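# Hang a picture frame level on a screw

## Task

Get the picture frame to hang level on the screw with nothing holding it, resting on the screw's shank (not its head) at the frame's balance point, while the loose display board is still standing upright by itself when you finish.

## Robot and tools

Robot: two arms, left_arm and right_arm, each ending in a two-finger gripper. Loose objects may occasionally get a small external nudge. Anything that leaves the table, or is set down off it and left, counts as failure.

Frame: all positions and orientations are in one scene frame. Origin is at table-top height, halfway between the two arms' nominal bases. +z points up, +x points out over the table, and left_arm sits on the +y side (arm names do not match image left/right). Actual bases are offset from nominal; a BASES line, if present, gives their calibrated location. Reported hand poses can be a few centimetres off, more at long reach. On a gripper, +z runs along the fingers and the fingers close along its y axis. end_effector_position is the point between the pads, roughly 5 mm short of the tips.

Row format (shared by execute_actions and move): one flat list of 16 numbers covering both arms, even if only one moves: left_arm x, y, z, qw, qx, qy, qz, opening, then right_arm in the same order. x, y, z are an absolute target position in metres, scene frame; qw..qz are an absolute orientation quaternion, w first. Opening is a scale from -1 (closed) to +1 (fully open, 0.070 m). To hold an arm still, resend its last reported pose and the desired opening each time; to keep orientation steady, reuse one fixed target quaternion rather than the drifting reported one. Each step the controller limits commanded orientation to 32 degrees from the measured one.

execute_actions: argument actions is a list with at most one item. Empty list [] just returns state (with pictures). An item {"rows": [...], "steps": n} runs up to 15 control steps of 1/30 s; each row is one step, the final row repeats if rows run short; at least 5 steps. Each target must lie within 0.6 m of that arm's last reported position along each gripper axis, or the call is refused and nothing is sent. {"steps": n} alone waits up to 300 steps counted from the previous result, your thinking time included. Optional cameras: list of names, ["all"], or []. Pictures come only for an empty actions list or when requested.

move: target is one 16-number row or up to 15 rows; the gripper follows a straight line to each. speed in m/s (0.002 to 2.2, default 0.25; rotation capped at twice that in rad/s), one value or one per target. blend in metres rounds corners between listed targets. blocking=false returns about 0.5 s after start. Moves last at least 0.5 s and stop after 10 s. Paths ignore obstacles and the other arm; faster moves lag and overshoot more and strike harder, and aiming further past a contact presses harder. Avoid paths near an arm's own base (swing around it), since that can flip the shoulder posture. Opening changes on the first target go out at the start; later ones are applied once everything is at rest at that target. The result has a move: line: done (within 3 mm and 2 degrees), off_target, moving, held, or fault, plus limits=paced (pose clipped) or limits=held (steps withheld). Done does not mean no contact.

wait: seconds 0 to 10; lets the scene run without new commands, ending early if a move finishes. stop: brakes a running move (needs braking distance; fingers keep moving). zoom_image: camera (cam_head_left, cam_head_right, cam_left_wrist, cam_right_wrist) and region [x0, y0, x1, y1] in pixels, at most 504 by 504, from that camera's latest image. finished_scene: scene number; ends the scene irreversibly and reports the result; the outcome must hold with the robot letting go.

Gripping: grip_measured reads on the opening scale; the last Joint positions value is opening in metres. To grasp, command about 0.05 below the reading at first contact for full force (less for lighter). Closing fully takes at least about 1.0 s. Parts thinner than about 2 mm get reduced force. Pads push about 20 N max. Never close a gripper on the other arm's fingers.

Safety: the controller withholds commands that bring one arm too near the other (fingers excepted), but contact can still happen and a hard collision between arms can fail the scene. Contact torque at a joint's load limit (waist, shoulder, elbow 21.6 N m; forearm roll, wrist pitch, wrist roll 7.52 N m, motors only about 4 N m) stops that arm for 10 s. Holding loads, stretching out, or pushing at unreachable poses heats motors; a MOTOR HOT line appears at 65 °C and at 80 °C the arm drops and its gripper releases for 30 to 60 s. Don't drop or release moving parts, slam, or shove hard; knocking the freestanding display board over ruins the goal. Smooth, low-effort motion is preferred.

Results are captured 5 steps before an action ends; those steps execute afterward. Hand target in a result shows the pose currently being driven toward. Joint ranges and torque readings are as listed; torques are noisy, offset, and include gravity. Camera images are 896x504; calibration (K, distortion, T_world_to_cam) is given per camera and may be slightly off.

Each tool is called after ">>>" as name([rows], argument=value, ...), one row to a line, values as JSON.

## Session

>>> execute_actions(actions=[])

>>> zoom_image(camera="cam_head_left", region=[360, 0, 600, 180])

>>> zoom_image(camera="cam_head_right", region=[340, 0, 580, 180])

Scene clock: 0.00 s of 4500.00 s.
left_arm: end_effector_position=(+0.4202, +0.3387, +0.3327) grip_measured=+0.98 end_effector_quat_wxyz=(+0.569, -0.093, +0.773, -0.263) | right_arm: end_effector_position=(+0.0592, +0.1070, +0.2848) grip_measured=+0.98 end_effector_quat_wxyz=(-0.315, +0.854, -0.247, -0.332)
Joint positions: left_arm=[0.682 1.54 -1.063 -1.578 0.957 1.346 0.069] | right_arm=[1.098 1.584 -1.251 0.984 0.989 -1.935 0.069]
Joint torques (N m): no reading
Motor temperatures (°C): left_arm=[30 31 32 32 35 29] | right_arm=[29 30 33 34 38 31]
Hand target: left_arm +0.4202, +0.3387, +0.3327; +0.569, -0.093, +0.773, -0.263 | right_arm +0.0592, +0.1070, +0.2848; -0.315, +0.854, -0.247, -0.332
camera_calibration:
cam_left_wrist: T_world_to_cam=[[-0.138711, -0.855812, 0.498343, 0.185923], [-0.79869, -0.200849, -0.567233, 0.592911], [0.585536, -0.476703, -0.655668, 0.255234], [0, 0, 0, 1]] pos_world=[0.349893, 0.399872, 0.411014]
cam_right_wrist: T_world_to_cam=[[0.659904, 0.664249, 0.35114, -0.209496], [0.748492, -0.621906, -0.230199, 0.0814699], [0.0654668, 0.414735, -0.907584, 0.328533], [0, 0, 0, 1]] pos_world=[0.0557595, 0.0535699, 0.390488]

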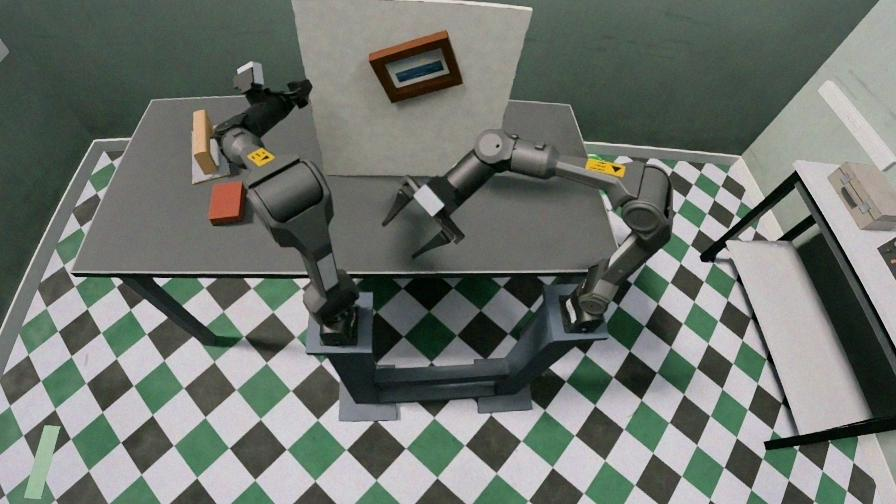

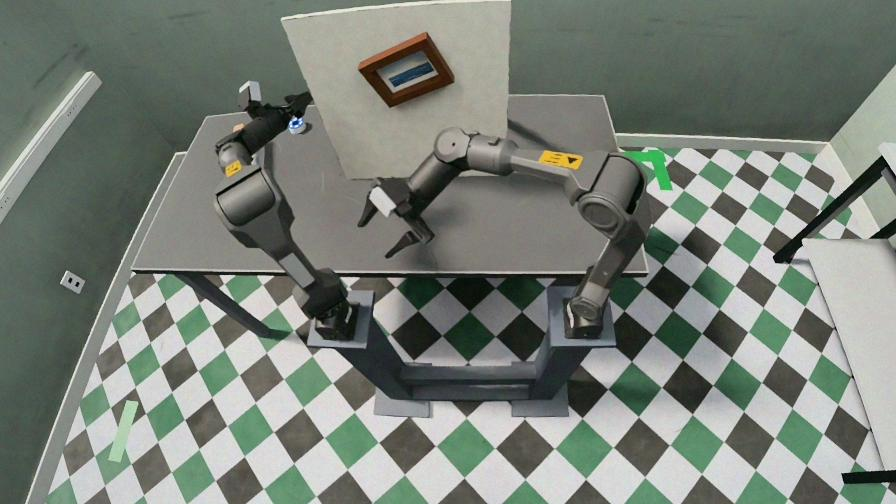

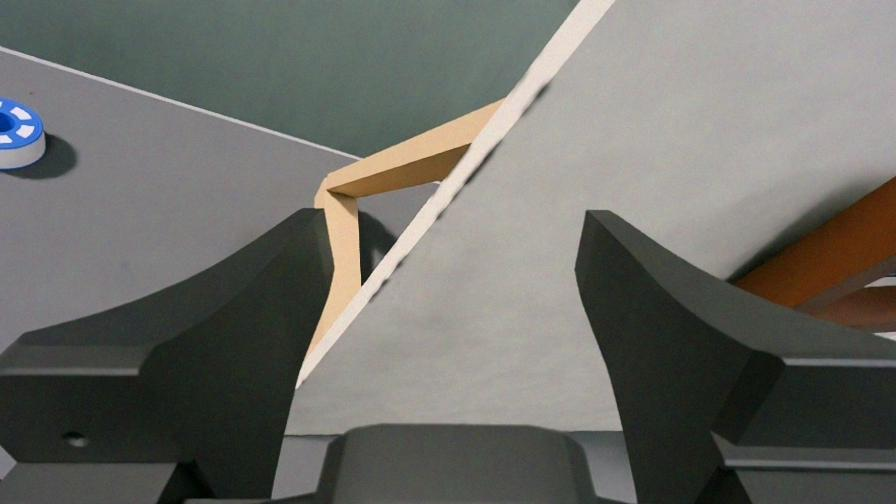

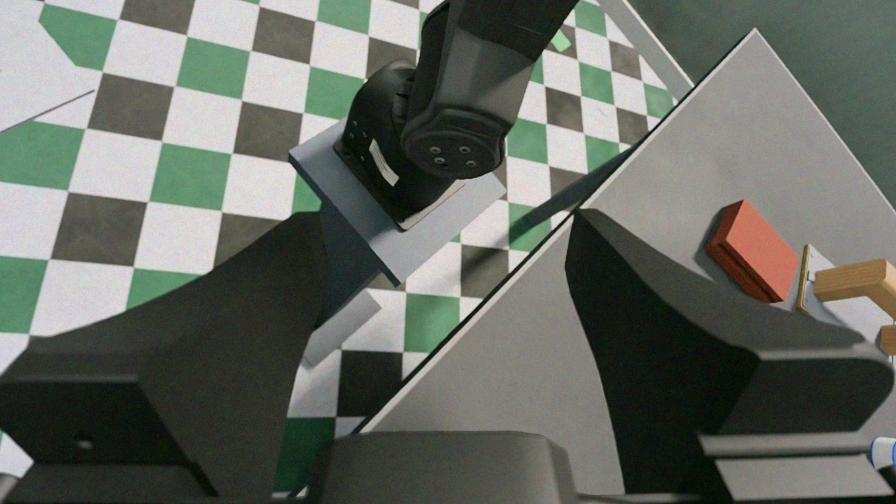

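Scaled by 2.100 from the camera's 896x504 image, which has a finer 1280x720 frame.

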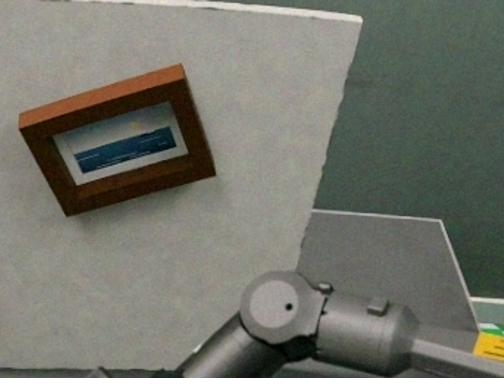

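Scaled by 2.100 from the camera's 896x504 image, which has a finer 1280x720 frame.

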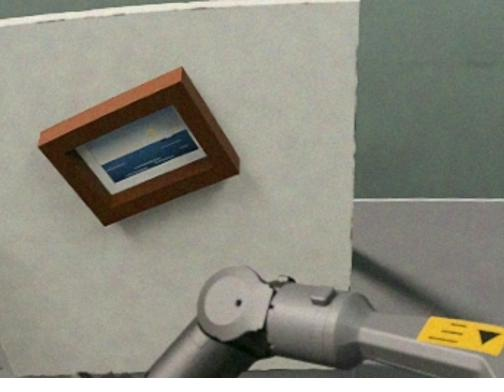

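>>> move([
  [0.38,0.339,0.36,0.569,-0.093,0.773,-0.263,1,0.25,-0.12,0.30,-0.315,0.854,-0.247,-0.332,1],
  [0.34,0.339,0.37,0.569,-0.093,0.773,-0.263,1,0.3748,-0.3621,0.25,0.266,-0.127,0.954,0.046,1],
  [0.28,0.09,0.42,0.7071,0,0.7071,0,-1,0.3748,-0.3621,0.25,0.266,-0.127,0.954,0.046,1],
])

Scene clock: 10.17 s of 4500.00 s.
left_arm: end_effector_position=(+0.2801, +0.0899, +0.4200) grip_measured=-1.00 end_effector_quat_wxyz=(+0.707, +0.000, +0.707, +0.000) | right_arm: end_effector_position=(+0.3747, -0.3623, +0.2501) grip_measured=+0.98 end_effector_quat_wxyz=(+0.266, -0.127, +0.954, +0.046)
Joint positions: left_arm=[-1.207 1.097 -0.841 -1.508 -1.218 1.391 0] | right_arm=[-0.327 1.498 -1.258 0.385 1.002 -0.755 0.069]
Joint torques (N m): left_arm=[0.32 -3.66 -2.35 0.79 -0.43 0] | right_arm=[-0.49 -6.1 -3.59 0.42 -0.23 -0.11]
Motor temperatures (°C): left_arm=[30 31 32 32 35 29] | right_arm=[29 30 33 34 38 31]
Hand target: left_arm +0.2800, +0.0900, +0.4200; +0.707, +0.000, +0.707, +0.000 | right_arm +0.3748, -0.3621, +0.2500; +0.266, -0.127, +0.954, +0.046
Off the commanded pose: left_arm 0.000 m, 0 deg | right_arm 0.000 m, 0 deg.
joint sent to its limit (left arm) — joint 5 (wrist pitch), lower limit.
Kept back: nothing.
move: done; limits=paced
camera_calibration:
cam_left_wrist: T_world_to_cam=[[0.0229677, -0.999673, -0.0112527, 0.091756], [-0.560102, -0.00354355, -0.828416, 0.505758], [0.828105, 0.0253295, -0.56, 0.122736], [0, 0, 0, 1]] pos_world=[0.17953, 0.0904093, 0.488743]
cam_right_wrist: T_world_to_cam=[[0.229282, -0.972841, -0.0317884, -0.429704], [-0.966563, -0.231412, 0.110478, 0.244464], [-0.114834, 0.00539483, -0.99337, 0.411803], [0, 0, 0, 1]] pos_world=[0.382102, -0.363684, 0.368405]

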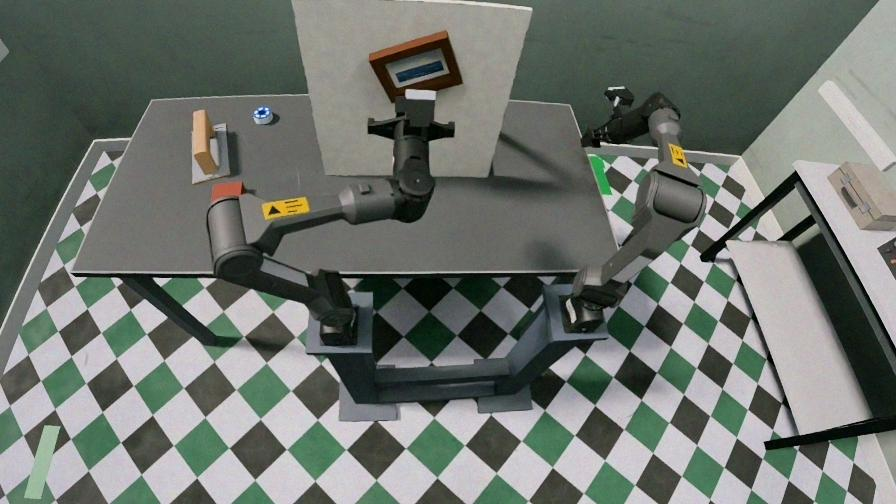

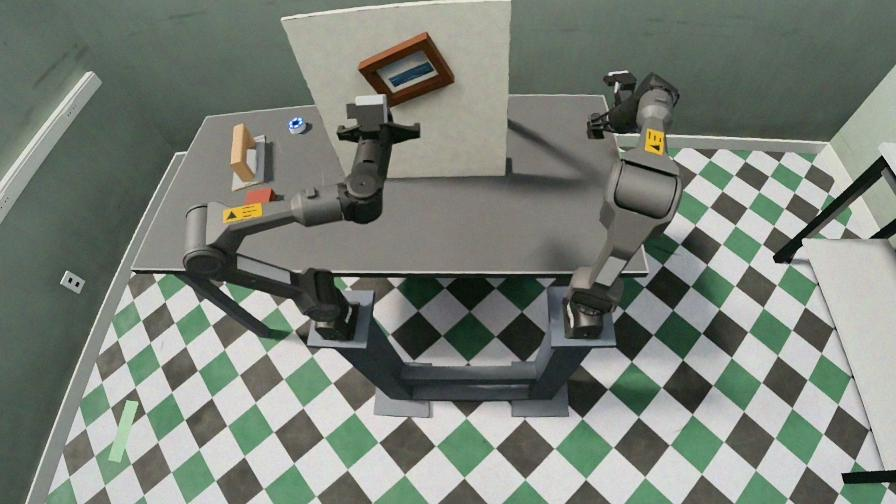

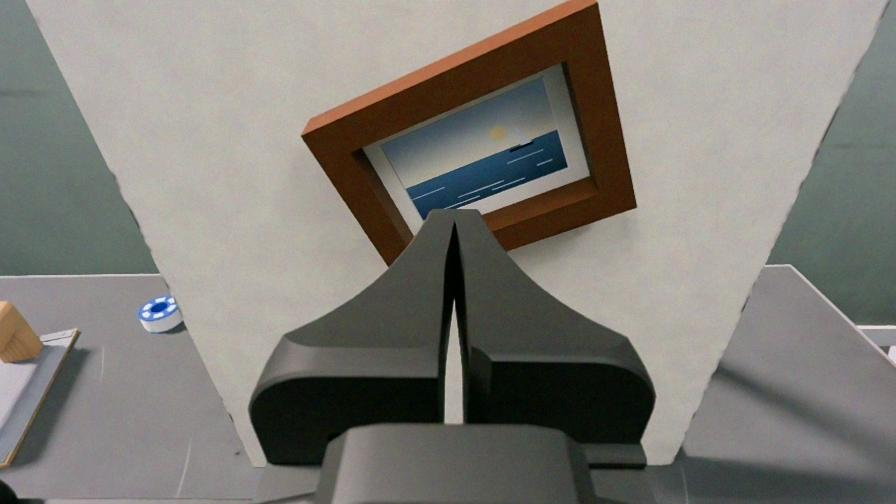

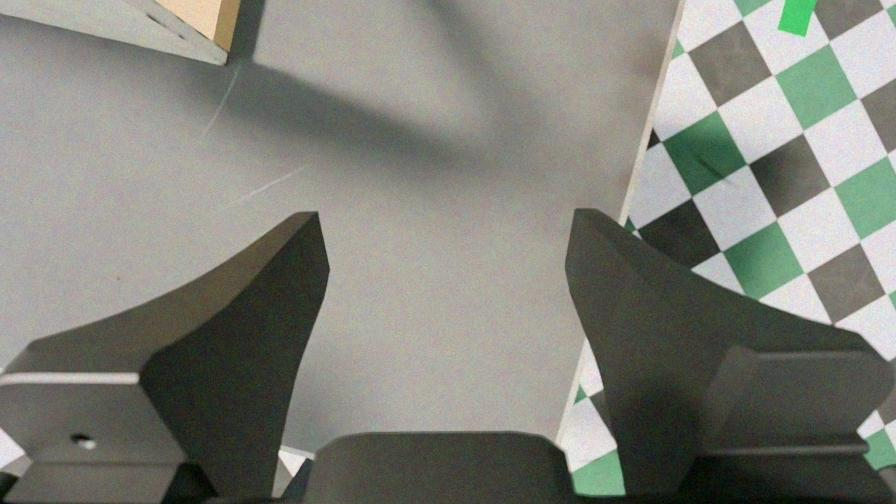

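>>> move([
  [0.25,0.095,0.42,0.7071,0,0.7071,0,1,0.3748,-0.3621,0.25,0.266,-0.127,0.954,0.046,1],
  [0.36,0.098,0.4245,0.586,0.395,0.586,0.395,1,0.3748,-0.3621,0.25,0.266,-0.127,0.954,0.046,1],
], cameras=["cam_left_wrist","cam_head_left"])

Scene clock: 14.57 s of 4500.00 s.
left_arm: end_effector_position=(+0.3608, +0.0976, +0.4230) grip_measured=+0.98 end_effector_quat_wxyz=(+0.650, +0.374, +0.544, +0.377) | right_arm: end_effector_position=(+0.3747, -0.3623, +0.2501) grip_measured=+0.98 end_effector_quat_wxyz=(+0.266, -0.127, +0.954, +0.046)
Joint positions: left_arm=[-0.718 1.218 -0.821 -1.023 -0.776 2.088 0.069] | right_arm=[-0.327 1.498 -1.258 0.385 1.002 -0.755 0.069]
Joint torques (N m): left_arm=[-0.2 -4.96 -2.54 0.6 -0.82 0.01] | right_arm=[-0.46 -6.04 -3.62 0.4 -0.26 -0.08]
Motor temperatures (°C): left_arm=[30 31 32 32 35 29] | right_arm=[29 30 33 34 38 31]
Hand target: left_arm +0.3602, +0.0981, +0.4242; +0.651, +0.372, +0.543, +0.377 | right_arm +0.3748, -0.3621, +0.2500; +0.266, -0.127, +0.954, +0.046
Off the commanded pose: left_arm 0.002 m, 9 deg | right_arm 0.000 m, 0 deg.
joint sent to its limit (left arm) — joint 6 (wrist roll), upper limit.
Kept back: nothing.
move: off_target (left_arm)
camera_calibration:
cam_left_wrist: T_world_to_cam=[[0.10836, -0.428307, -0.897113, 0.385755], [-0.450423, 0.783328, -0.428388, 0.267835], [0.886215, 0.4505, -0.108038, -0.196302], [0, 0, 0, 1]] pos_world=[0.252804, 0.0438528, 0.439595]
Images, in order (width x height): cam_head_left 896x504, cam_left_wrist 896x504.

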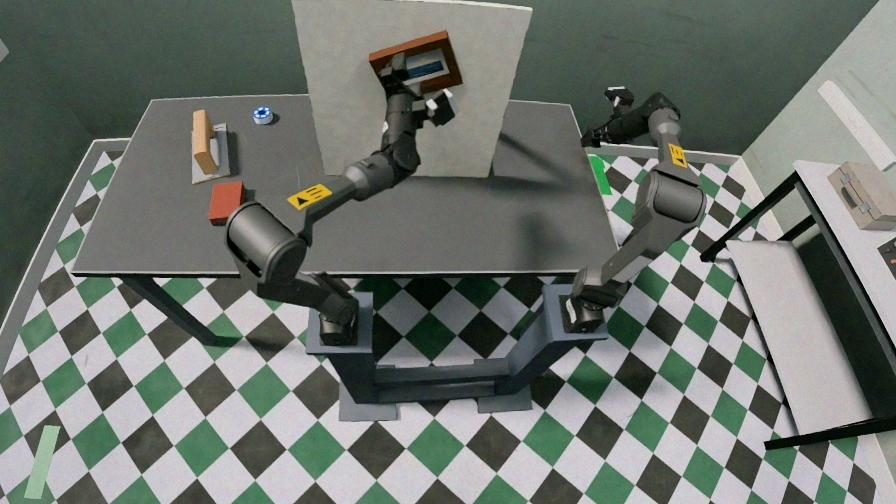

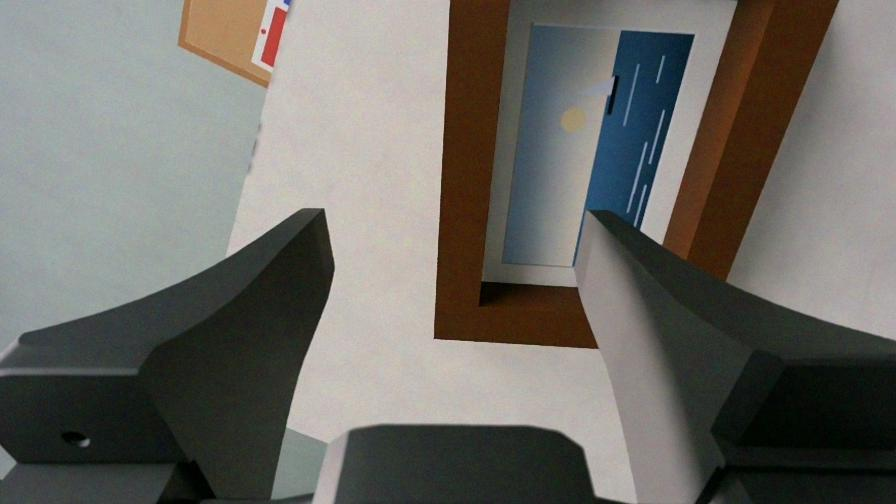

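>>> move([
  [0.27,0.10,0.42,0.7071,0,0.7071,0,1,0.3748,-0.3621,0.25,0.266,-0.127,0.954,0.046,1],
  [0.36,0.098,0.4245,0.395,-0.586,0.395,-0.586,1,0.3748,-0.3621,0.25,0.266,-0.127,0.954,0.046,1],
], cameras=["cam_left_wrist","cam_head_left"])

Scene clock: 21.70 s of 4500.00 s.
left_arm: end_effector_position=(+0.3600, +0.0979, +0.4246) grip_measured=+0.98 end_effector_quat_wxyz=(-0.395, +0.586, -0.395, +0.587) | right_arm: end_effector_position=(+0.3747, -0.3623, +0.2501) grip_measured=+0.98 end_effector_quat_wxyz=(+0.266, -0.127, +0.954, +0.046)
Joint positions: left_arm=[-0.794 1.233 -0.954 -1.387 -0.817 -0.651 0.069] | right_arm=[-0.327 1.498 -1.258 0.385 1.002 -0.755 0.069]
Joint torques (N m): left_arm=[0.14 -3.31 -3.23 0.72 -0.36 0.11] | right_arm=[-0.44 -5.96 -3.62 0.38 -0.31 -0.05]
Motor temperatures (°C): left_arm=[30 31 32 32 35 29] | right_arm=[29 30 33 34 38 31]
Hand target: left_arm +0.3600, +0.0980, +0.4245; -0.395, +0.586, -0.395, +0.586 | right_arm +0.3748, -0.3621, +0.2500; +0.266, -0.127, +0.954, +0.046
Off the commanded pose: left_arm 0.000 m, 0 deg | right_arm 0.000 m, 0 deg.
Kept back: nothing.
move: done
camera_calibration:
cam_left_wrist: T_world_to_cam=[[0.0231347, 0.36555, 0.930504, -0.435713], [-0.560101, -0.766225, 0.314938, 0.143522], [0.828101, -0.528462, 0.187019, -0.204037], [0, 0, 0, 1]] pos_world=[0.25943, 0.16142, 0.398391]
Images, in order (width x height): cam_head_left 896x504, cam_left_wrist 896x504.

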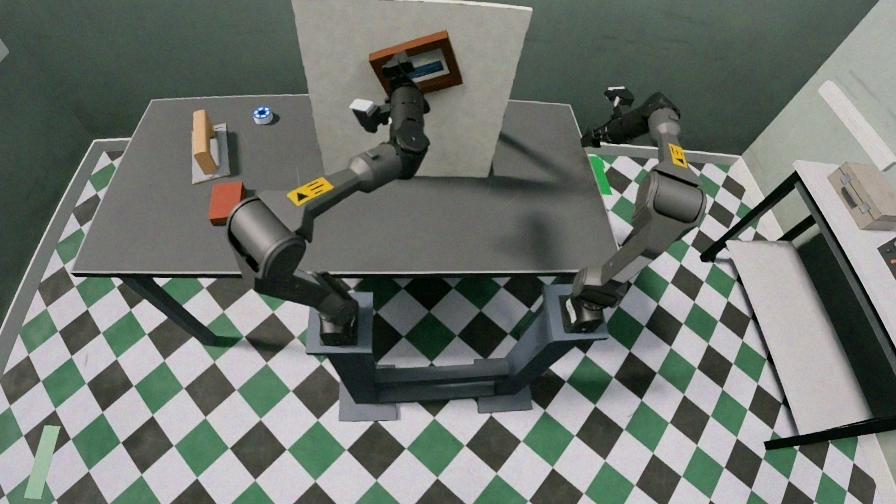

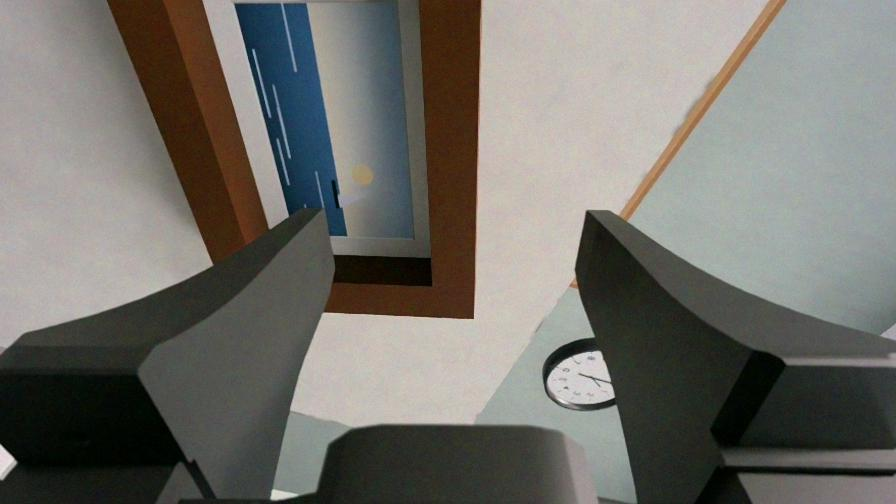

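>>> move(target=[0.41,0.098,0.4245,0.395,-0.586,0.395,-0.586,1,0.3748,-0.3621,0.25,0.266,-0.127,0.954,0.046,1], speed=0.1, cameras=["cam_left_wrist"])

Scene clock: 22.80 s of 4500.00 s.
left_arm: end_effector_position=(+0.4107, +0.0979, +0.4241) grip_measured=+0.98 end_effector_quat_wxyz=(-0.395, +0.586, -0.395, +0.586) | right_arm: end_effector_position=(+0.3747, -0.3623, +0.2501) grip_measured=+0.98 end_effector_quat_wxyz=(+0.266, -0.127, +0.954, +0.046)
Joint positions: left_arm=[-0.636 1.371 -1.07 -1.295 -0.671 -0.731 0.069] | right_arm=[-0.327 1.498 -1.258 0.385 1.002 -0.755 0.069]
Joint torques (N m): left_arm=[-0.77 -5.82 -2.67 0.39 -0.7 0.06] | right_arm=[-0.42 -5.94 -3.62 0.39 -0.32 -0.05]
Motor temperatures (°C): left_arm=[30 31 32 32 35 29] | right_arm=[29 30 33 34 38 31]
Hand target: left_arm +0.4100, +0.0980, +0.4245; -0.395, +0.586, -0.395, +0.586 | right_arm +0.3748, -0.3621, +0.2500; +0.266, -0.127, +0.954, +0.046
Off the commanded pose: left_arm 0.001 m, 0 deg | right_arm 0.000 m, 0 deg.
Kept back: nothing.
move: done
camera_calibration:
cam_left_wrist: T_world_to_cam=[[0.023918, 0.364207, 0.931011, -0.436833], [-0.559707, -0.766762, 0.314333, 0.17222], [0.828345, -0.528611, 0.18551, -0.245416], [0, 0, 0, 1]] pos_world=[0.310131, 0.16142, 0.398089]
Images, in order (width x height): cam_left_wrist 896x504.

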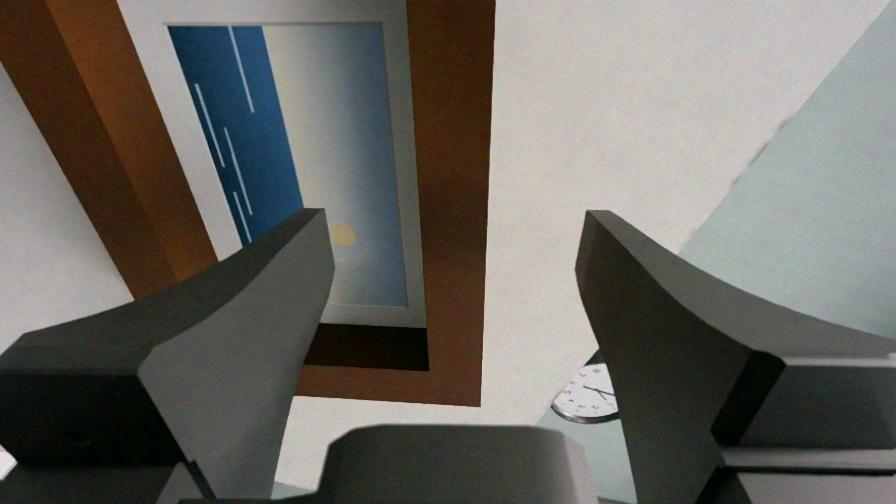

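>>> move(target=[0.436,0.098,0.4245,0.395,-0.586,0.395,-0.586,1,0.3748,-0.3621,0.25,0.266,-0.127,0.954,0.046,1], speed=0.06, cameras=["cam_left_wrist"])

Scene clock: 23.90 s of 4500.00 s.
left_arm: end_effector_position=(+0.4363, +0.0980, +0.4244) grip_measured=+0.98 end_effector_quat_wxyz=(-0.395, +0.586, -0.395, +0.586) | right_arm: end_effector_position=(+0.3747, -0.3623, +0.2501) grip_measured=+0.98 end_effector_quat_wxyz=(+0.266, -0.127, +0.954, +0.046)
Joint positions: left_arm=[-0.575 1.444 -1.142 -1.256 -0.615 -0.764 0.069] | right_arm=[-0.327 1.498 -1.258 0.385 1.002 -0.755 0.069]
Joint torques (N m): left_arm=[-0.4 -5.57 -3.02 0.48 -0.73 -0.04] | right_arm=[-0.41 -5.94 -3.62 0.39 -0.32 -0.05]
Motor temperatures (°C): left_arm=[30 31 32 32 35 29] | right_arm=[29 30 33 34 38 31]
Hand target: left_arm +0.4360, +0.0980, +0.4245; -0.395, +0.586, -0.395, +0.586 | right_arm +0.3748, -0.3621, +0.2500; +0.266, -0.127, +0.954, +0.046
Off the commanded pose: left_arm 0.000 m, 0 deg | right_arm 0.000 m, 0 deg.
Kept back: nothing.
move: done
camera_calibration:
cam_left_wrist: T_world_to_cam=[[0.0234571, 0.364435, 0.930933, -0.43752], [-0.560067, -0.766554, 0.314197, 0.186703], [0.828115, -0.528755, 0.186127, -0.266752], [0, 0, 0, 1]] pos_world=[0.33573, 0.16152, 0.39829]
Images, in order (width x height): cam_left_wrist 896x504.

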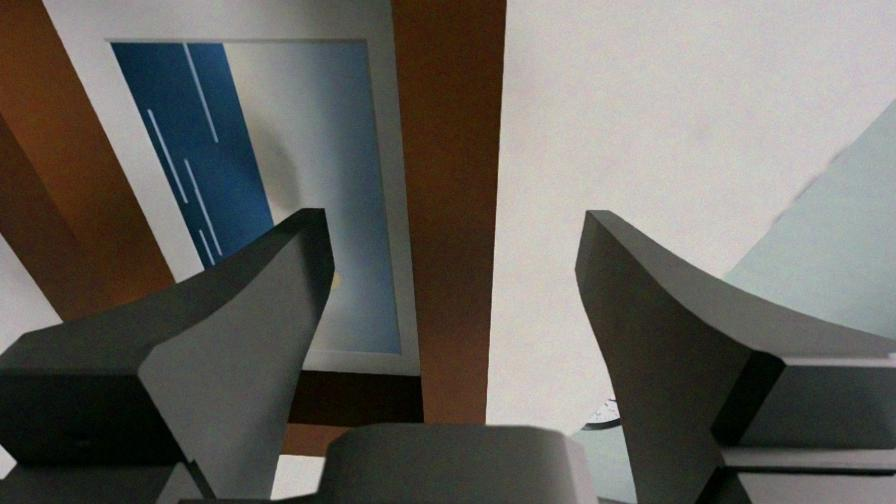

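>>> move([
  [0.438,0.098,0.4245,0.395,-0.586,0.395,-0.586,1,0.3748,-0.3621,0.25,0.266,-0.127,0.954,0.046,1],
  [0.438,0.098,0.4245,0.395,-0.586,0.395,-0.586,-0.2,0.3748,-0.3621,0.25,0.266,-0.127,0.954,0.046,1],
], speed=0.04, cameras=["cam_left_wrist"])

Scene clock: 25.70 s of 4500.00 s.
left_arm: end_effector_position=(+0.4377, +0.0979, +0.4245) grip_measured=-0.20 end_effector_quat_wxyz=(-0.395, +0.586, -0.395, +0.586) | right_arm: end_effector_position=(+0.3747, -0.3623, +0.2501) grip_measured=+0.98 end_effector_quat_wxyz=(+0.266, -0.127, +0.954, +0.046)
Joint positions: left_arm=[-0.572 1.449 -1.146 -1.254 -0.612 -0.766 0.028] | right_arm=[-0.327 1.498 -1.258 0.385 1.002 -0.755 0.069]
Joint torques (N m): left_arm=[0.46 -4.58 -3.65 0.68 -0.38 -0.11] | right_arm=[-0.37 -5.88 -3.63 0.38 -0.34 -0.04]
Motor temperatures (°C): left_arm=[30 31 32 32 35 29] | right_arm=[29 30 33 34 38 31]
Hand target: left_arm +0.4380, +0.0980, +0.4245; -0.395, +0.586, -0.395, +0.586 | right_arm +0.3748, -0.3621, +0.2500; +0.266, -0.127, +0.954, +0.046
Off the commanded pose: left_arm 0.000 m, 0 deg | right_arm 0.000 m, 0 deg.
Kept back: nothing.
move: done
camera_calibration:
cam_left_wrist: T_world_to_cam=[[0.0233524, 0.364687, 0.930837, -0.437484], [-0.560253, -0.766373, 0.314308, 0.1874], [0.827992, -0.528844, 0.186421, -0.268025], [0, 0, 0, 1]] pos_world=[0.33713, 0.16142, 0.39829]
Images, in order (width x height): cam_left_wrist 896x504.

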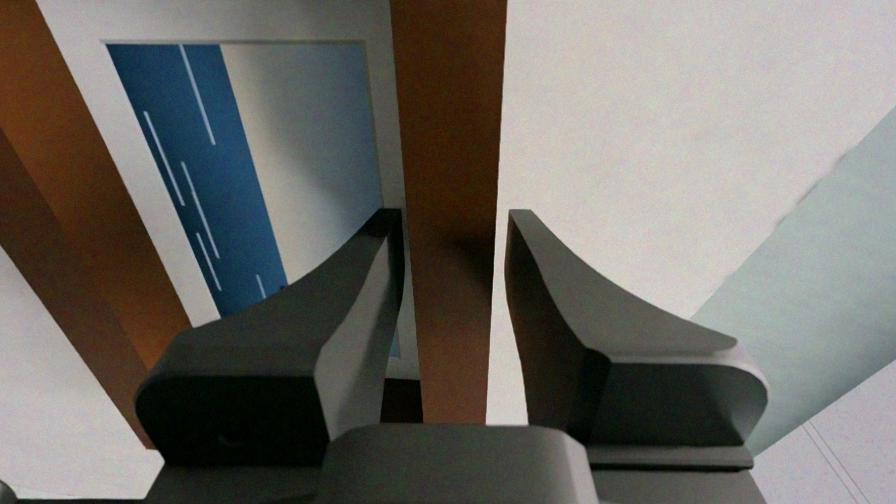

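>>> move([
  [0.438,0.098,0.4235,0.395,-0.586,0.395,-0.586,-0.38,0.3748,-0.3621,0.25,0.266,-0.127,0.954,0.046,1],
  [0.438,0.098,0.4235,0.395,-0.586,0.395,-0.586,-0.6,0.3748,-0.3621,0.25,0.266,-0.127,0.954,0.046,1],
], speed=0.04, cameras=["cam_left_wrist"])

>>> move(target=[0.438,0.098,0.4295,0.395,-0.586,0.395,-0.586,-0.6,0.3748,-0.3621,0.25,0.266,-0.127,0.954,0.046,1], speed=0.03, cameras=["cam_left_wrist","cam_head_left","cam_head_right"])

Scene clock: 27.27 s of 4500.00 s.
left_arm: end_effector_position=(+0.4380, +0.0983, +0.4243) grip_measured=-0.44 end_effector_quat_wxyz=(-0.396, +0.586, -0.395, +0.587) | right_arm: end_effector_position=(+0.3747, -0.3623, +0.2501) grip_measured=+0.98 end_effector_quat_wxyz=(+0.266, -0.127, +0.954, +0.046)
Joint positions: left_arm=[-0.571 1.449 -1.144 -1.247 -0.614 -0.772 0.02] | right_arm=[-0.327 1.498 -1.258 0.385 1.002 -0.755 0.069]
Joint torques (N m): left_arm=[-0.13 -3.98 -0.24 -0.42 0.42 0.03] | right_arm=[-0.41 -5.88 -3.64 0.38 -0.34 -0.04]
Motor temperatures (°C): left_arm=[30 31 32 32 35 29] | right_arm=[29 30 33 34 38 31]
Hand target: left_arm +0.4380, +0.0980, +0.4235; -0.395, +0.586, -0.395, +0.586 | right_arm +0.3748, -0.3621, +0.2500; +0.266, -0.127, +0.954, +0.046
Off the commanded pose: left_arm 0.001 m, 0 deg | right_arm 0.000 m, 0 deg.
Kept back: nothing.
move: done
camera_calibration:
cam_left_wrist: T_world_to_cam=[[0.0207183, 0.363789, 0.931251, -0.436451], [-0.560041, -0.767376, 0.312232, 0.18881], [0.828206, -0.528007, 0.187838, -0.268831], [0, 0, 0, 1]] pos_world=[0.337431, 0.16172, 0.39799]
Images, in order (width x height): cam_left_wrist 896x504.

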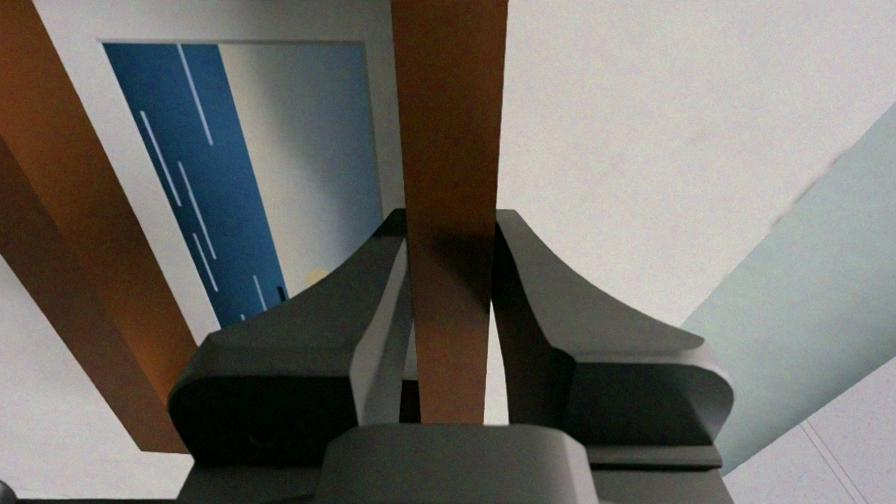

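Scene clock: 28.03 s of 4500.00 s.
left_arm: end_effector_position=(+0.4385, +0.0973, +0.4279) grip_measured=-0.45 end_effector_quat_wxyz=(-0.395, +0.587, -0.397, +0.585) | right_arm: end_effector_position=(+0.3747, -0.3623, +0.2501) grip_measured=+0.98 end_effector_quat_wxyz=(+0.266, -0.127, +0.954, +0.046)
Joint positions: left_arm=[-0.571 1.449 -1.164 -1.281 -0.603 -0.732 0.019] | right_arm=[-0.327 1.498 -1.258 0.385 1.002 -0.755 0.069]
Joint torques (N m): left_arm=[-0.71 -5.95 -4.7 0.93 -0.95 -0.18] | right_arm=[-0.38 -5.88 -3.61 0.37 -0.35 -0.03]
Motor temperatures (°C): left_arm=[30 31 32 32 35 29] | right_arm=[29 30 33 34 38 31]
Hand target: left_arm +0.4380, +0.0980, +0.4295; -0.395, +0.586, -0.395, +0.586 | right_arm +0.3748, -0.3621, +0.2500; +0.266, -0.127, +0.954, +0.046
Off the commanded pose: left_arm 0.002 m, 0 deg | right_arm 0.000 m, 0 deg.
Kept back: nothing.
move: done
camera_calibration:
cam_left_wrist: T_world_to_cam=[[0.0273221, 0.362512, 0.931578, -0.44231], [-0.56039, -0.766162, 0.314578, 0.186296], [0.827778, -0.530642, 0.182215, -0.267519], [0, 0, 0, 1]] pos_world=[0.337929, 0.161119, 0.402187]
Images, in order (width x height): cam_head_left 896x504, cam_head_right 896x504, cam_left_wrist 896x504.

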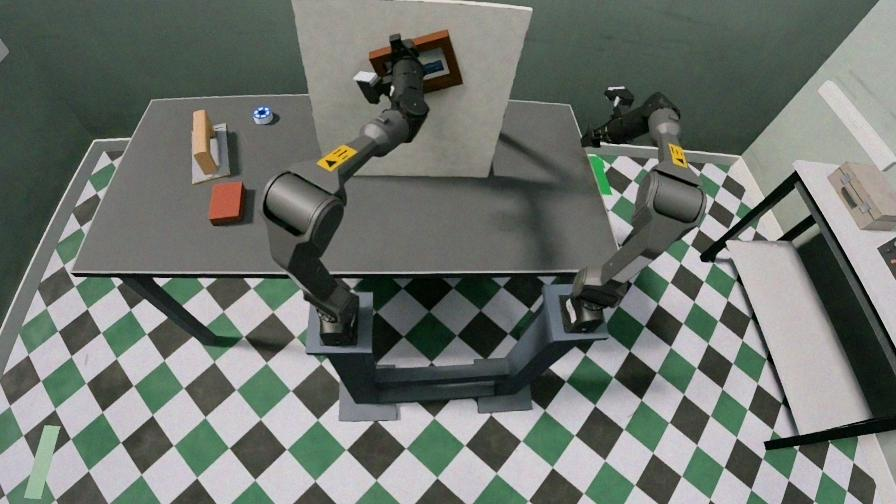

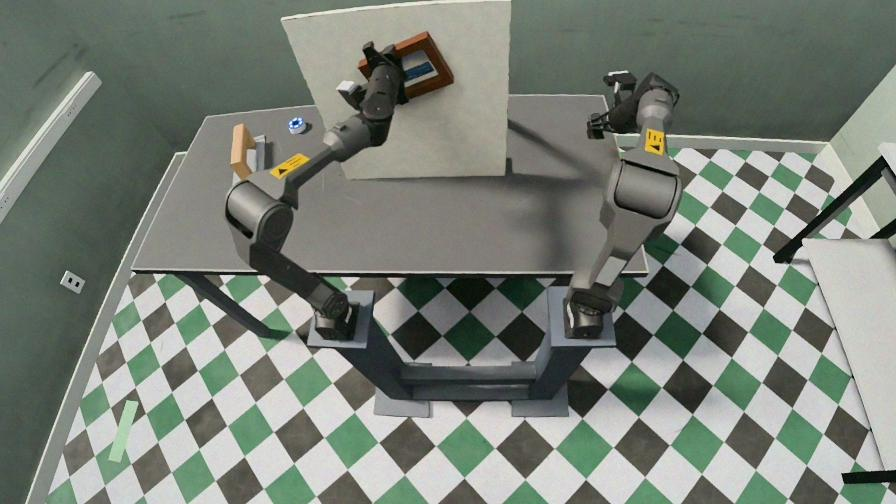

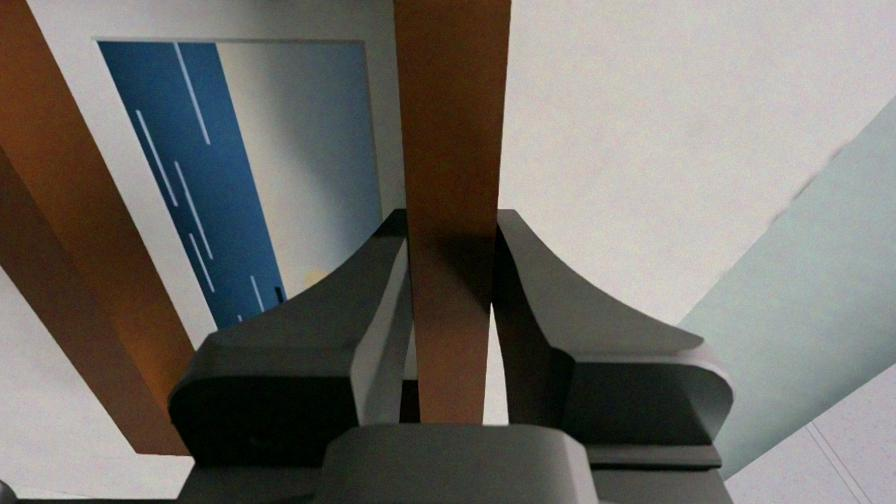

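>>> move([
  [0.438,0.098,0.438,0.5,-0.5,0.5,-0.5,-0.6,0.3748,-0.3621,0.25,0.266,-0.127,0.954,0.046,1],
  [0.438,0.079,0.438,0.5,-0.5,0.5,-0.5,-0.6,0.3748,-0.3621,0.25,0.266,-0.127,0.954,0.046,1],
], speed=0.08, cameras=["cam_left_wrist","cam_head_left","cam_head_right"])

>>> move(target=[0.4385,0.079,0.4315,0.5,-0.5,0.5,-0.5,-0.6,0.3748,-0.3621,0.25,0.266,-0.127,0.954,0.046,1], speed=0.03, cameras=["cam_left_wrist"])

Scene clock: 31.27 s of 4500.00 s.
left_arm: end_effector_position=(+0.4378, +0.0784, +0.4385) grip_measured=-0.45 end_effector_quat_wxyz=(+0.500, -0.500, +0.500, -0.501) | right_arm: end_effector_position=(+0.3747, -0.3623, +0.2501) grip_measured=+0.98 end_effector_quat_wxyz=(+0.266, -0.127, +0.954, +0.046)
Joint positions: left_arm=[-0.633 1.483 -1.236 -1.359 -0.654 -0.265 0.019] | right_arm=[-0.327 1.498 -1.258 0.385 1.002 -0.755 0.069]
Joint torques (N m): left_arm=[0.91 -6.42 -3.65 0.91 -0.62 -0.03] | right_arm=[-0.41 -5.87 -3.69 0.37 -0.37 -0.02]
Motor temperatures (°C): left_arm=[30 31 32 32 35 29] | right_arm=[29 30 33 34 38 31]
Hand target: left_arm +0.4380, +0.0790, +0.4380; +0.500, -0.500, +0.500, -0.500 | right_arm +0.3748, -0.3621, +0.2500; +0.266, -0.127, +0.954, +0.046
Off the commanded pose: left_arm 0.001 m, 0 deg | right_arm 0.000 m, 0 deg.
Kept back: nothing.
move: done
camera_calibration:
cam_left_wrist: T_world_to_cam=[[0.0225271, -0.0104932, 0.999691, -0.44381], [-0.560995, -0.82781, 0.00395247, 0.309398], [0.827513, -0.560911, -0.0245348, -0.185811], [0, 0, 0, 1]] pos_world=[0.33733, 0.147242, 0.437891]
Images, in order (width x height): cam_head_left 896x504, cam_head_right 896x504, cam_left_wrist 896x504.

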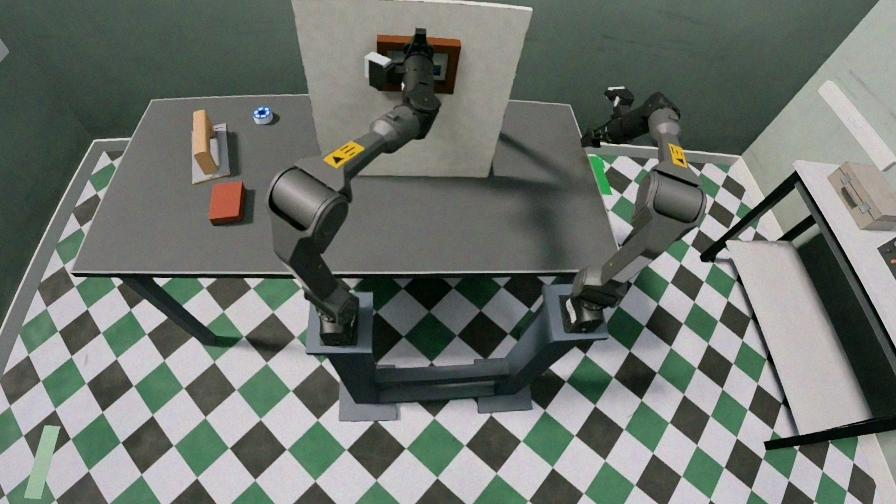

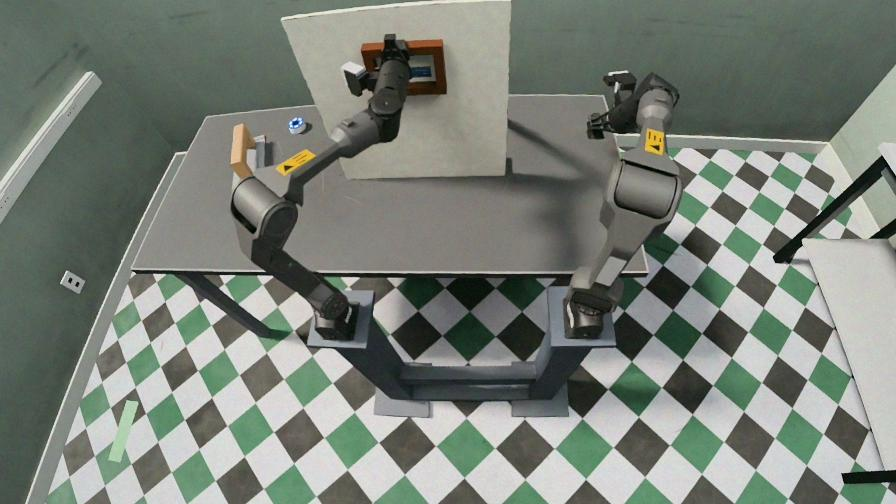

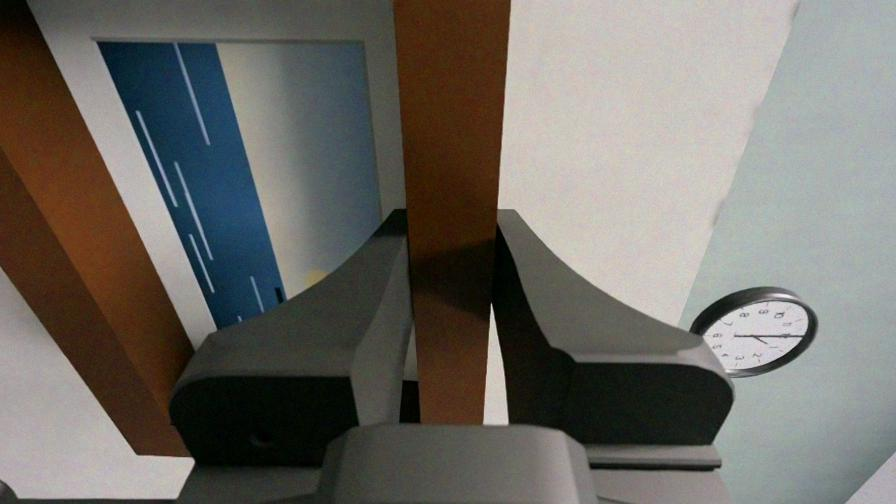

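Scene clock: 31.97 s of 4500.00 s.
left_arm: end_effector_position=(+0.4382, +0.0786, +0.4317) grip_measured=-0.45 end_effector_quat_wxyz=(+0.500, -0.500, +0.500, -0.501) | right_arm: end_effector_position=(+0.3747, -0.3623, +0.2501) grip_measured=+0.98 end_effector_quat_wxyz=(+0.266, -0.127, +0.954, +0.046)
Joint positions: left_arm=[-0.631 1.485 -1.213 -1.325 -0.658 -0.307 0.019] | right_arm=[-0.327 1.498 -1.258 0.385 1.002 -0.755 0.069]
Joint torques (N m): left_arm=[0.64 -5.54 -3.74 0.86 -0.83 0.05] | right_arm=[-0.38 -5.82 -3.66 0.38 -0.38 -0.01]
Motor temperatures (°C): left_arm=[30 31 32 32 35 29] | right_arm=[29 30 33 34 38 31]
Hand target: left_arm +0.4385, +0.0790, +0.4315; +0.500, -0.500, +0.500, -0.500 | right_arm +0.3748, -0.3621, +0.2500; +0.266, -0.127, +0.954, +0.046
Off the commanded pose: left_arm 0.001 m, 0 deg | right_arm 0.000 m, 0 deg.
Kept back: nothing.
move: done
camera_calibration:
cam_left_wrist: T_world_to_cam=[[0.0228528, -0.0107283, 0.999681, -0.437192], [-0.561224, -0.827654, 0.00394752, 0.309927], [0.827348, -0.561135, -0.0249352, -0.186016], [0, 0, 0, 1]] pos_world=[0.337829, 0.147442, 0.431191]
Images, in order (width x height): cam_left_wrist 896x504.

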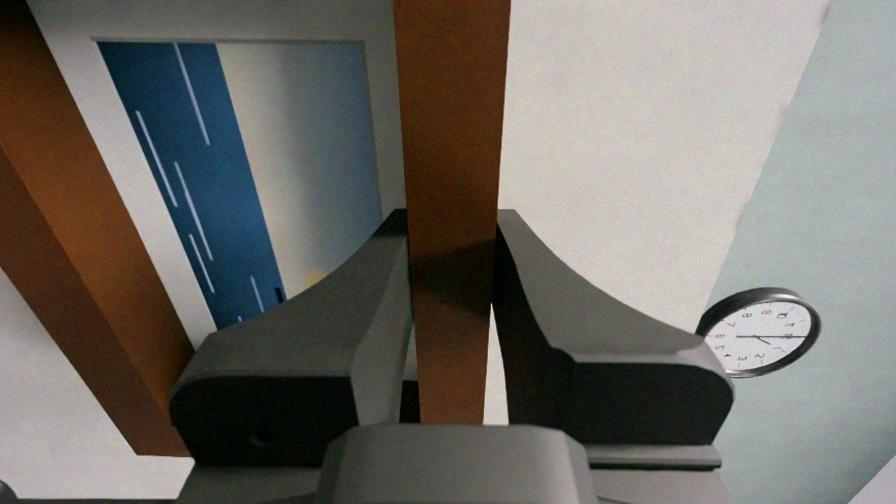

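>>> move(target=[0.4385,0.079,0.4295,0.5,-0.5,0.5,-0.5,-0.6,0.3748,-0.3621,0.25,0.266,-0.127,0.954,0.046,1], speed=0.02, cameras=[])

>>> move(target=[0.4385,0.079,0.4275,0.5,-0.5,0.5,-0.5,-0.6,0.3748,-0.3621,0.25,0.266,-0.127,0.954,0.046,1], speed=0.02, cameras=[])

Scene clock: 32.90 s of 4500.00 s.
left_arm: end_effector_position=(+0.4383, +0.0785, +0.4302) grip_measured=-0.45 end_effector_quat_wxyz=(+0.500, -0.499, +0.500, -0.501) | right_arm: end_effector_position=(+0.3747, -0.3623, +0.2501) grip_measured=+0.98 end_effector_quat_wxyz=(+0.266, -0.127, +0.954, +0.046)
Joint positions: left_arm=[-0.631 1.486 -1.207 -1.315 -0.66 -0.319 0.019] | right_arm=[-0.327 1.498 -1.258 0.385 1.002 -0.755 0.069]
Joint torques (N m): left_arm=[0.75 -5.02 -2.22 0.43 -1.01 -0.11] | right_arm=[-0.39 -5.81 -3.64 0.37 -0.38 -0.01]
Motor temperatures (°C): left_arm=[30 31 32 32 35 29] | right_arm=[29 30 33 34 38 31]
Hand target: left_arm +0.4385, +0.0790, +0.4295; +0.500, -0.500, +0.500, -0.500 | right_arm +0.3748, -0.3621, +0.2500; +0.266, -0.127, +0.954, +0.046
Off the commanded pose: left_arm 0.001 m, 0 deg | right_arm 0.000 m, 0 deg.
Kept back: nothing.
move: done
No camera images: "cameras" was empty.

Scene clock: 33.60 s of 4500.00 s.
left_arm: end_effector_position=(+0.4382, +0.0785, +0.4291) grip_measured=-0.44 end_effector_quat_wxyz=(+0.500, -0.499, +0.499, -0.501) | right_arm: end_effector_position=(+0.3747, -0.3623, +0.2501) grip_measured=+0.98 end_effector_quat_wxyz=(+0.266, -0.127, +0.954, +0.046)
Joint positions: left_arm=[-0.631 1.486 -1.201 -1.304 -0.662 -0.331 0.019] | right_arm=[-0.327 1.498 -1.258 0.385 1.002 -0.755 0.069]
Joint torques (N m): left_arm=[2.57 -3.67 0.22 -0.83 -1.34 -0.13] | right_arm=[-0.35 -5.79 -3.68 0.37 -0.39 0]
Motor temperatures (°C): left_arm=[30 31 32 32 35 29] | right_arm=[29 31 33 34 38 31]
Hand target: left_arm +0.4385, +0.0790, +0.4275; +0.500, -0.500, +0.500, -0.500 | right_arm +0.3748, -0.3621, +0.2500; +0.266, -0.127, +0.954, +0.046
Off the commanded pose: left_arm 0.002 m, 0 deg | right_arm 0.000 m, 0 deg.
Kept back: nothing.
move: done
No camera images: "cameras" was empty.


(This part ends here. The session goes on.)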